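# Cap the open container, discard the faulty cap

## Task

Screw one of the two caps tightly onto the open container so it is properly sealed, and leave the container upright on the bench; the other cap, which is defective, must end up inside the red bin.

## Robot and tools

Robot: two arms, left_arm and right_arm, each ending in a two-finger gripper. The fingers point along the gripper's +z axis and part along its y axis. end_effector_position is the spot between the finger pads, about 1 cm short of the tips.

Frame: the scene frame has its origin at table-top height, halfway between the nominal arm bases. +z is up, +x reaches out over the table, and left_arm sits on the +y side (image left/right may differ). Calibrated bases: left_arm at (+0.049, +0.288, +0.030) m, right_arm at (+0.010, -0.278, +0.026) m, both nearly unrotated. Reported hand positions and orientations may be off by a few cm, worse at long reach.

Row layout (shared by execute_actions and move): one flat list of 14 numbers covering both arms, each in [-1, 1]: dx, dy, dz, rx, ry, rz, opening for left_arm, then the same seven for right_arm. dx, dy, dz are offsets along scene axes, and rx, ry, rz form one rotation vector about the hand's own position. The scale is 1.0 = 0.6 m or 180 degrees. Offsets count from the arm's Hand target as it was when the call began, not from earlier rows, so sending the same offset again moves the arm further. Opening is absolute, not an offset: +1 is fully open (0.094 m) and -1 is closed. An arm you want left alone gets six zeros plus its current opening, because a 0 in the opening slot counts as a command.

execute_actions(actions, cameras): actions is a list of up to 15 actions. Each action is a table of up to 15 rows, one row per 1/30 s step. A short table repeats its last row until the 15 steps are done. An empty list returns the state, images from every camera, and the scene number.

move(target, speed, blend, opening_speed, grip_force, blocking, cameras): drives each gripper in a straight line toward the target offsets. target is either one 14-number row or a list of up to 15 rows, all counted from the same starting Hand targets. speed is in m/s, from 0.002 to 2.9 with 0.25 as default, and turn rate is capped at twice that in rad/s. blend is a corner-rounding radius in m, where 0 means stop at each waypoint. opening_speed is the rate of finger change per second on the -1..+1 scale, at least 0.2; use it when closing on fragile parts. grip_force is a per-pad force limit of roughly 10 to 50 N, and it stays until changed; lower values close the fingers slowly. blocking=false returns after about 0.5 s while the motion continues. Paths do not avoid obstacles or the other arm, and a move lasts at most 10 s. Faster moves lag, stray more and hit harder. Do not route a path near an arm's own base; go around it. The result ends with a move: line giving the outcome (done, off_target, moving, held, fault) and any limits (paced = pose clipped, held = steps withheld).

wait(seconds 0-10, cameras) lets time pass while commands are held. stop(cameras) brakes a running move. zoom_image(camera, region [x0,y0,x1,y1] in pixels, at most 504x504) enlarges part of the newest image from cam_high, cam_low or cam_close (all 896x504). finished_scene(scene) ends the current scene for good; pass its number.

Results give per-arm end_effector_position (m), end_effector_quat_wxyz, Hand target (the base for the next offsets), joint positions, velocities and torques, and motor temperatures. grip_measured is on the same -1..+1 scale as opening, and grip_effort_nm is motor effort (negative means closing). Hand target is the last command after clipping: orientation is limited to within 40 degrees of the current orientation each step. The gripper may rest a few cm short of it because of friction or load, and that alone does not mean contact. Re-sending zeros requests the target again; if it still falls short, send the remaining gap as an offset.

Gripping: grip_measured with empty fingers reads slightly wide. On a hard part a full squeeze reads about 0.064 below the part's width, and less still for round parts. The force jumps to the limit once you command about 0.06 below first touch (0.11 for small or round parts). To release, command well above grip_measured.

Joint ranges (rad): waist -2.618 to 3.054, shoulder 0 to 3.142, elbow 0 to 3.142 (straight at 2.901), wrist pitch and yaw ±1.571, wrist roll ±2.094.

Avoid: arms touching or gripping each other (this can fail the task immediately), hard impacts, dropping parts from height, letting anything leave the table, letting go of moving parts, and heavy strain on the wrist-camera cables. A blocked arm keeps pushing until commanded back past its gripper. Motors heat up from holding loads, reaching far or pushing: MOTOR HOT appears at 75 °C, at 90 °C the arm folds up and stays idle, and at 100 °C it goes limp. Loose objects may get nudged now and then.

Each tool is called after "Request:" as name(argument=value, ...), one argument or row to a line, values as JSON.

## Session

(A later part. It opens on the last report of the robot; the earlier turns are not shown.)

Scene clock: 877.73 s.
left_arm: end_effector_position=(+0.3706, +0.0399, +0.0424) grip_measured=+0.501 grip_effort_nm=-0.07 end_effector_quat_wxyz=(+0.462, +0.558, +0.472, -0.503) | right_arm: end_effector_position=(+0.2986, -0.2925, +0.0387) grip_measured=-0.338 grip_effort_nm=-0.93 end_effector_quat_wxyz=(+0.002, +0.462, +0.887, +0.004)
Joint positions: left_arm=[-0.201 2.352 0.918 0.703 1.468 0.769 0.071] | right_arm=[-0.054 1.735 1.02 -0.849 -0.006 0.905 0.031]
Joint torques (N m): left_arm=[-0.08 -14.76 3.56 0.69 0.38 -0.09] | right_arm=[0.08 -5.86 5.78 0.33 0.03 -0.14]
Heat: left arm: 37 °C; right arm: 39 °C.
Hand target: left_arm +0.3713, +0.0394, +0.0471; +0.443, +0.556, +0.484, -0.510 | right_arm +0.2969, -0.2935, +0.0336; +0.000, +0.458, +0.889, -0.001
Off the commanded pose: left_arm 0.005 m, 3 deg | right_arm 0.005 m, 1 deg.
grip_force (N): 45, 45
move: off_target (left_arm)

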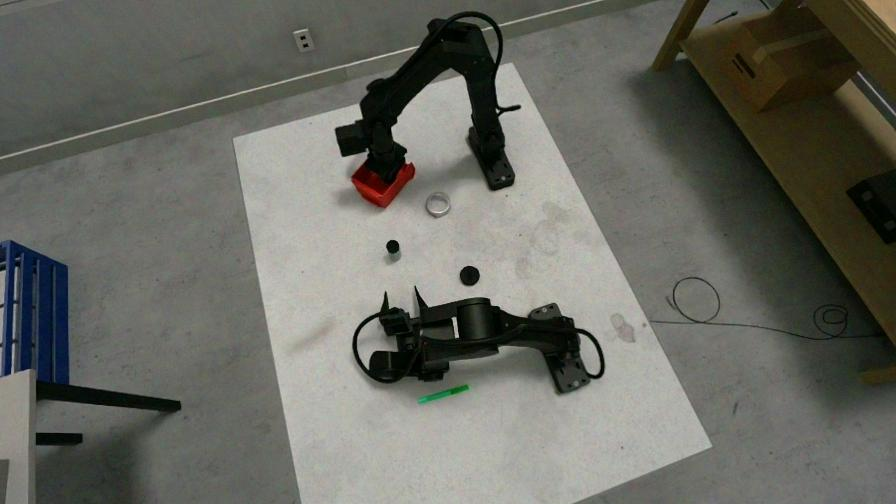

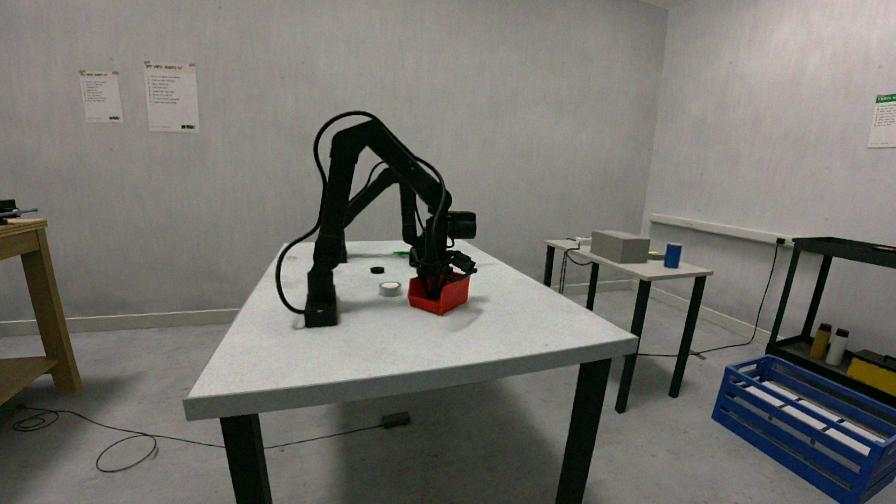

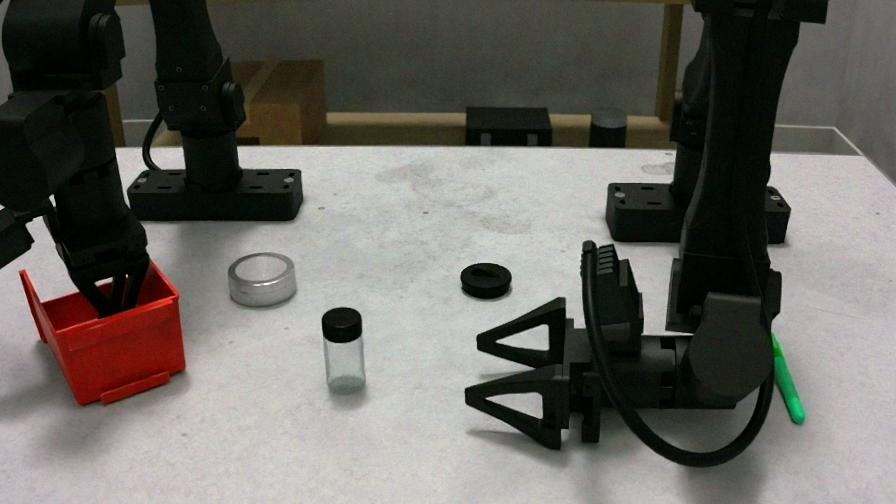

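Request:
move(
  target=[0,0,0,0,0,0,0.5, 0.0,0,-0.022,0,0,0,-0.45],
  speed=0.06,
  cameras=[],
)

Request:
move(
  target=[0,0,0,0,0,0,0.5, 0.0,0,0,0,0,0,-0.02],
  opening_speed=0.6,
  cameras=["cam_high","cam_close"],
)

Scene clock: 879.23 s.
left_arm: end_effector_position=(+0.3706, +0.0399, +0.0424) grip_measured=+0.501 grip_effort_nm=-0.08 end_effector_quat_wxyz=(+0.462, +0.558, +0.472, -0.503) | right_arm: end_effector_position=(+0.3005, -0.2926, +0.0272) grip_measured=-0.338 grip_effort_nm=-0.93 end_effector_quat_wxyz=(+0.005, +0.462, +0.887, +0.006)
Joint positions: left_arm=[-0.201 2.352 0.918 0.703 1.468 0.769 0.071] | right_arm=[-0.054 1.757 0.995 -0.794 -0.006 0.905 0.031]
Joint torques (N m): left_arm=[-0.14 -14.79 3.63 0.69 0.36 -0.05] | right_arm=[0.05 -5.68 5.38 0.38 0.02 -0.13]
Heat: left arm: 37 °C; right arm: 39 °C.
Hand target: left_arm +0.3713, +0.0394, +0.0471; +0.443, +0.556, +0.484, -0.510 | right_arm +0.2970, -0.2935, +0.0205; +0.000, +0.458, +0.889, -0.001
Off the commanded pose: left_arm 0.005 m, 3 deg | right_arm 0.008 m, 1 deg.
grip_force (N): 45, 45
move: off_target (left_arm)
No camera images: "cameras" was empty.

Scene clock: 880.17 s.
left_arm: end_effector_position=(+0.3706, +0.0399, +0.0424) grip_measured=+0.501 grip_effort_nm=-0.08 end_effector_quat_wxyz=(+0.462, +0.558, +0.472, -0.503) | right_arm: end_effector_position=(+0.3006, -0.2926, +0.0272) grip_measured=-0.023 grip_effort_nm=0.15 end_effector_quat_wxyz=(+0.005, +0.462, +0.887, +0.006)
Joint positions: left_arm=[-0.201 2.352 0.918 0.703 1.468 0.769 0.071] | right_arm=[-0.054 1.757 0.995 -0.794 -0.006 0.905 0.046]
Joint torques (N m): left_arm=[-0.14 -14.74 3.55 0.67 0.37 -0.06] | right_arm=[0.14 -5.74 5.33 0.39 0.02 -0.14]
Heat: left arm: 37 °C; right arm: 39 °C.
Hand target: left_arm +0.3713, +0.0394, +0.0471; +0.443, +0.556, +0.484, -0.510 | right_arm +0.2970, -0.2935, +0.0205; +0.000, +0.458, +0.889, -0.001
Off the commanded pose: left_arm 0.005 m, 3 deg | right_arm 0.008 m, 1 deg.
grip_force (N): 45, 45
move: off_target (left_arm)
Images, in order (width x height): cam_high 896x504, cam_close 896x504.

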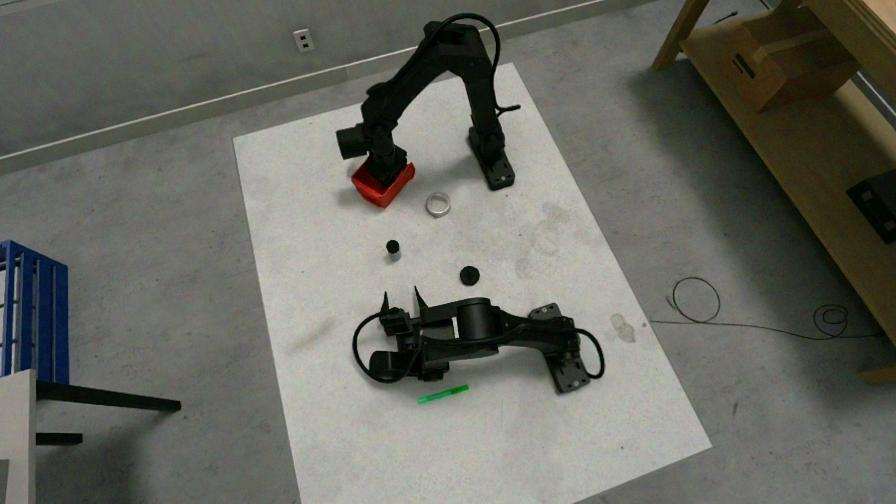

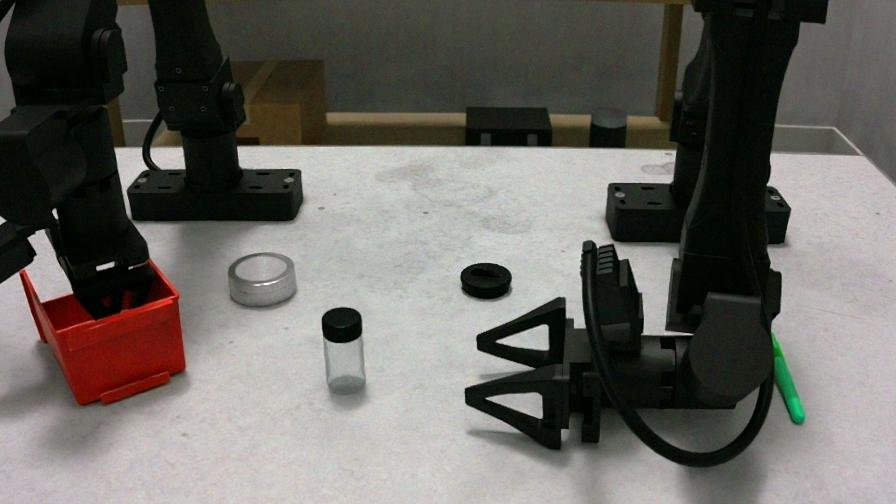

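Retreat straight up.

Request:
move(
  target=[0,0,0,0,0,0,0.5, 0,0,0.21,0,0,0,-0.02],
  speed=0.15,
  cameras=["all"],
)

Scene clock: 882.60 s.
left_arm: end_effector_position=(+0.3706, +0.0399, +0.0424) grip_measured=+0.501 grip_effort_nm=-0.08 end_effector_quat_wxyz=(+0.462, +0.558, +0.472, -0.503) | right_arm: end_effector_position=(+0.2927, -0.2922, +0.1343) grip_measured=-0.023 grip_effort_nm=0.15 end_effector_quat_wxyz=(-0.017, +0.462, +0.887, -0.005)
Joint positions: left_arm=[-0.201 2.352 0.918 0.703 1.468 0.769 0.071] | right_arm=[-0.054 1.65 1.32 -1.276 -0.006 0.905 0.046]
Joint torques (N m): left_arm=[-0.16 -14.71 3.66 0.7 0.36 -0.08] | right_arm=[0.06 -8.01 9.94 0.03 0.02 -0.13]
Heat: left arm: 37 °C; right arm: 39 °C.
Hand target: left_arm +0.3713, +0.0394, +0.0471; +0.443, +0.556, +0.484, -0.510 | right_arm +0.2970, -0.2935, +0.1464; +0.000, +0.458, +0.889, -0.001
Off the commanded pose: left_arm 0.005 m, 3 deg | right_arm 0.013 m, 2 deg.
grip_force (N): 45, 45
move: off_target (left_arm, right_arm)

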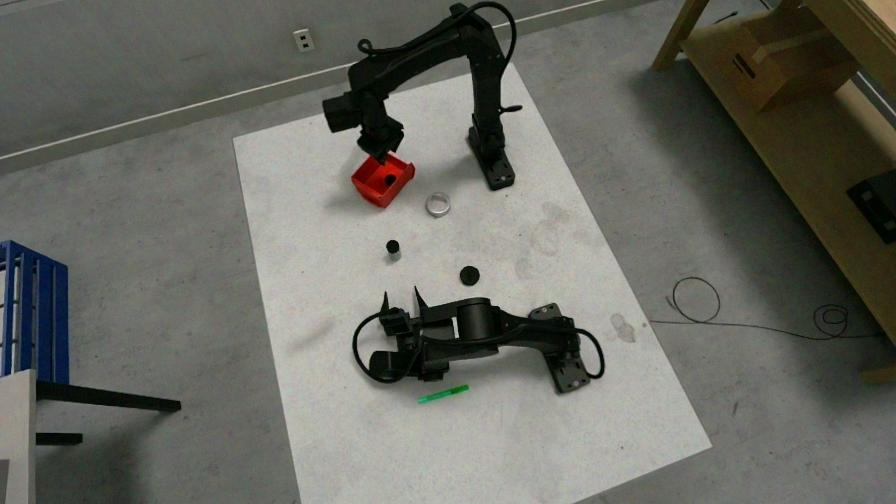

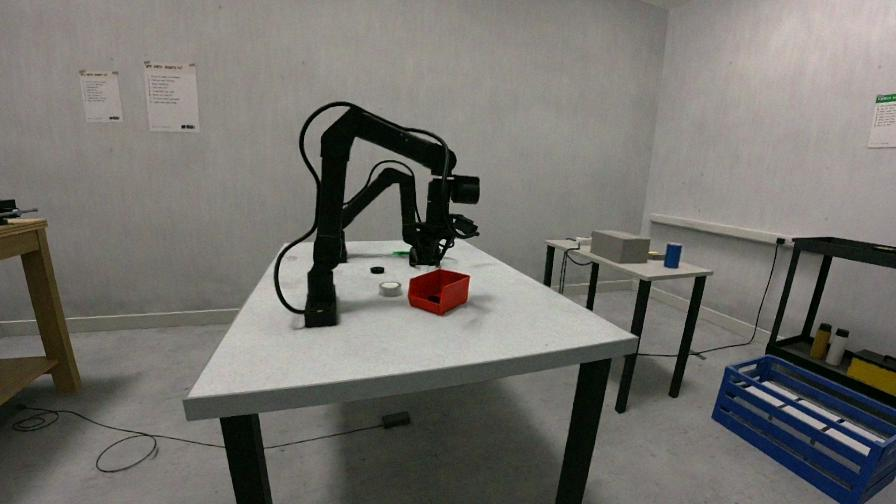

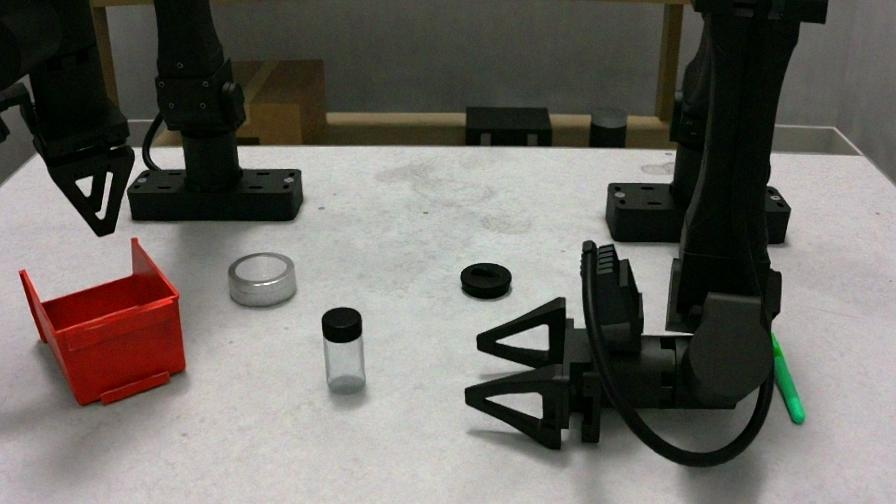

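Request:
zoom_image(
  camera="cam_close",
  region=[300, 290, 400, 400],
)

Request:
zoom_image(
  camera="cam_high",
  region=[340, 140, 440, 270],
)

Scaled by 4.582 from the camera's 896x504 image, which has a finer 1280x720 frame.

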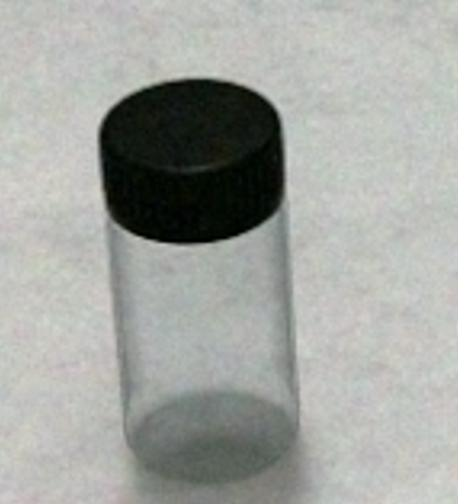

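Scaled by 3.877 from the camera's 896x504 image, which has a finer 1280x720 frame.

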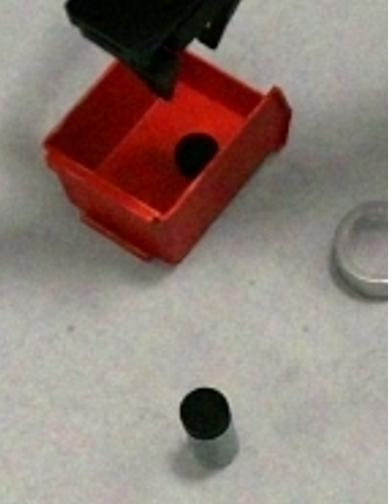

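Request:
finished_scene(
  scene=1,
)

The scene is finished: the task was done.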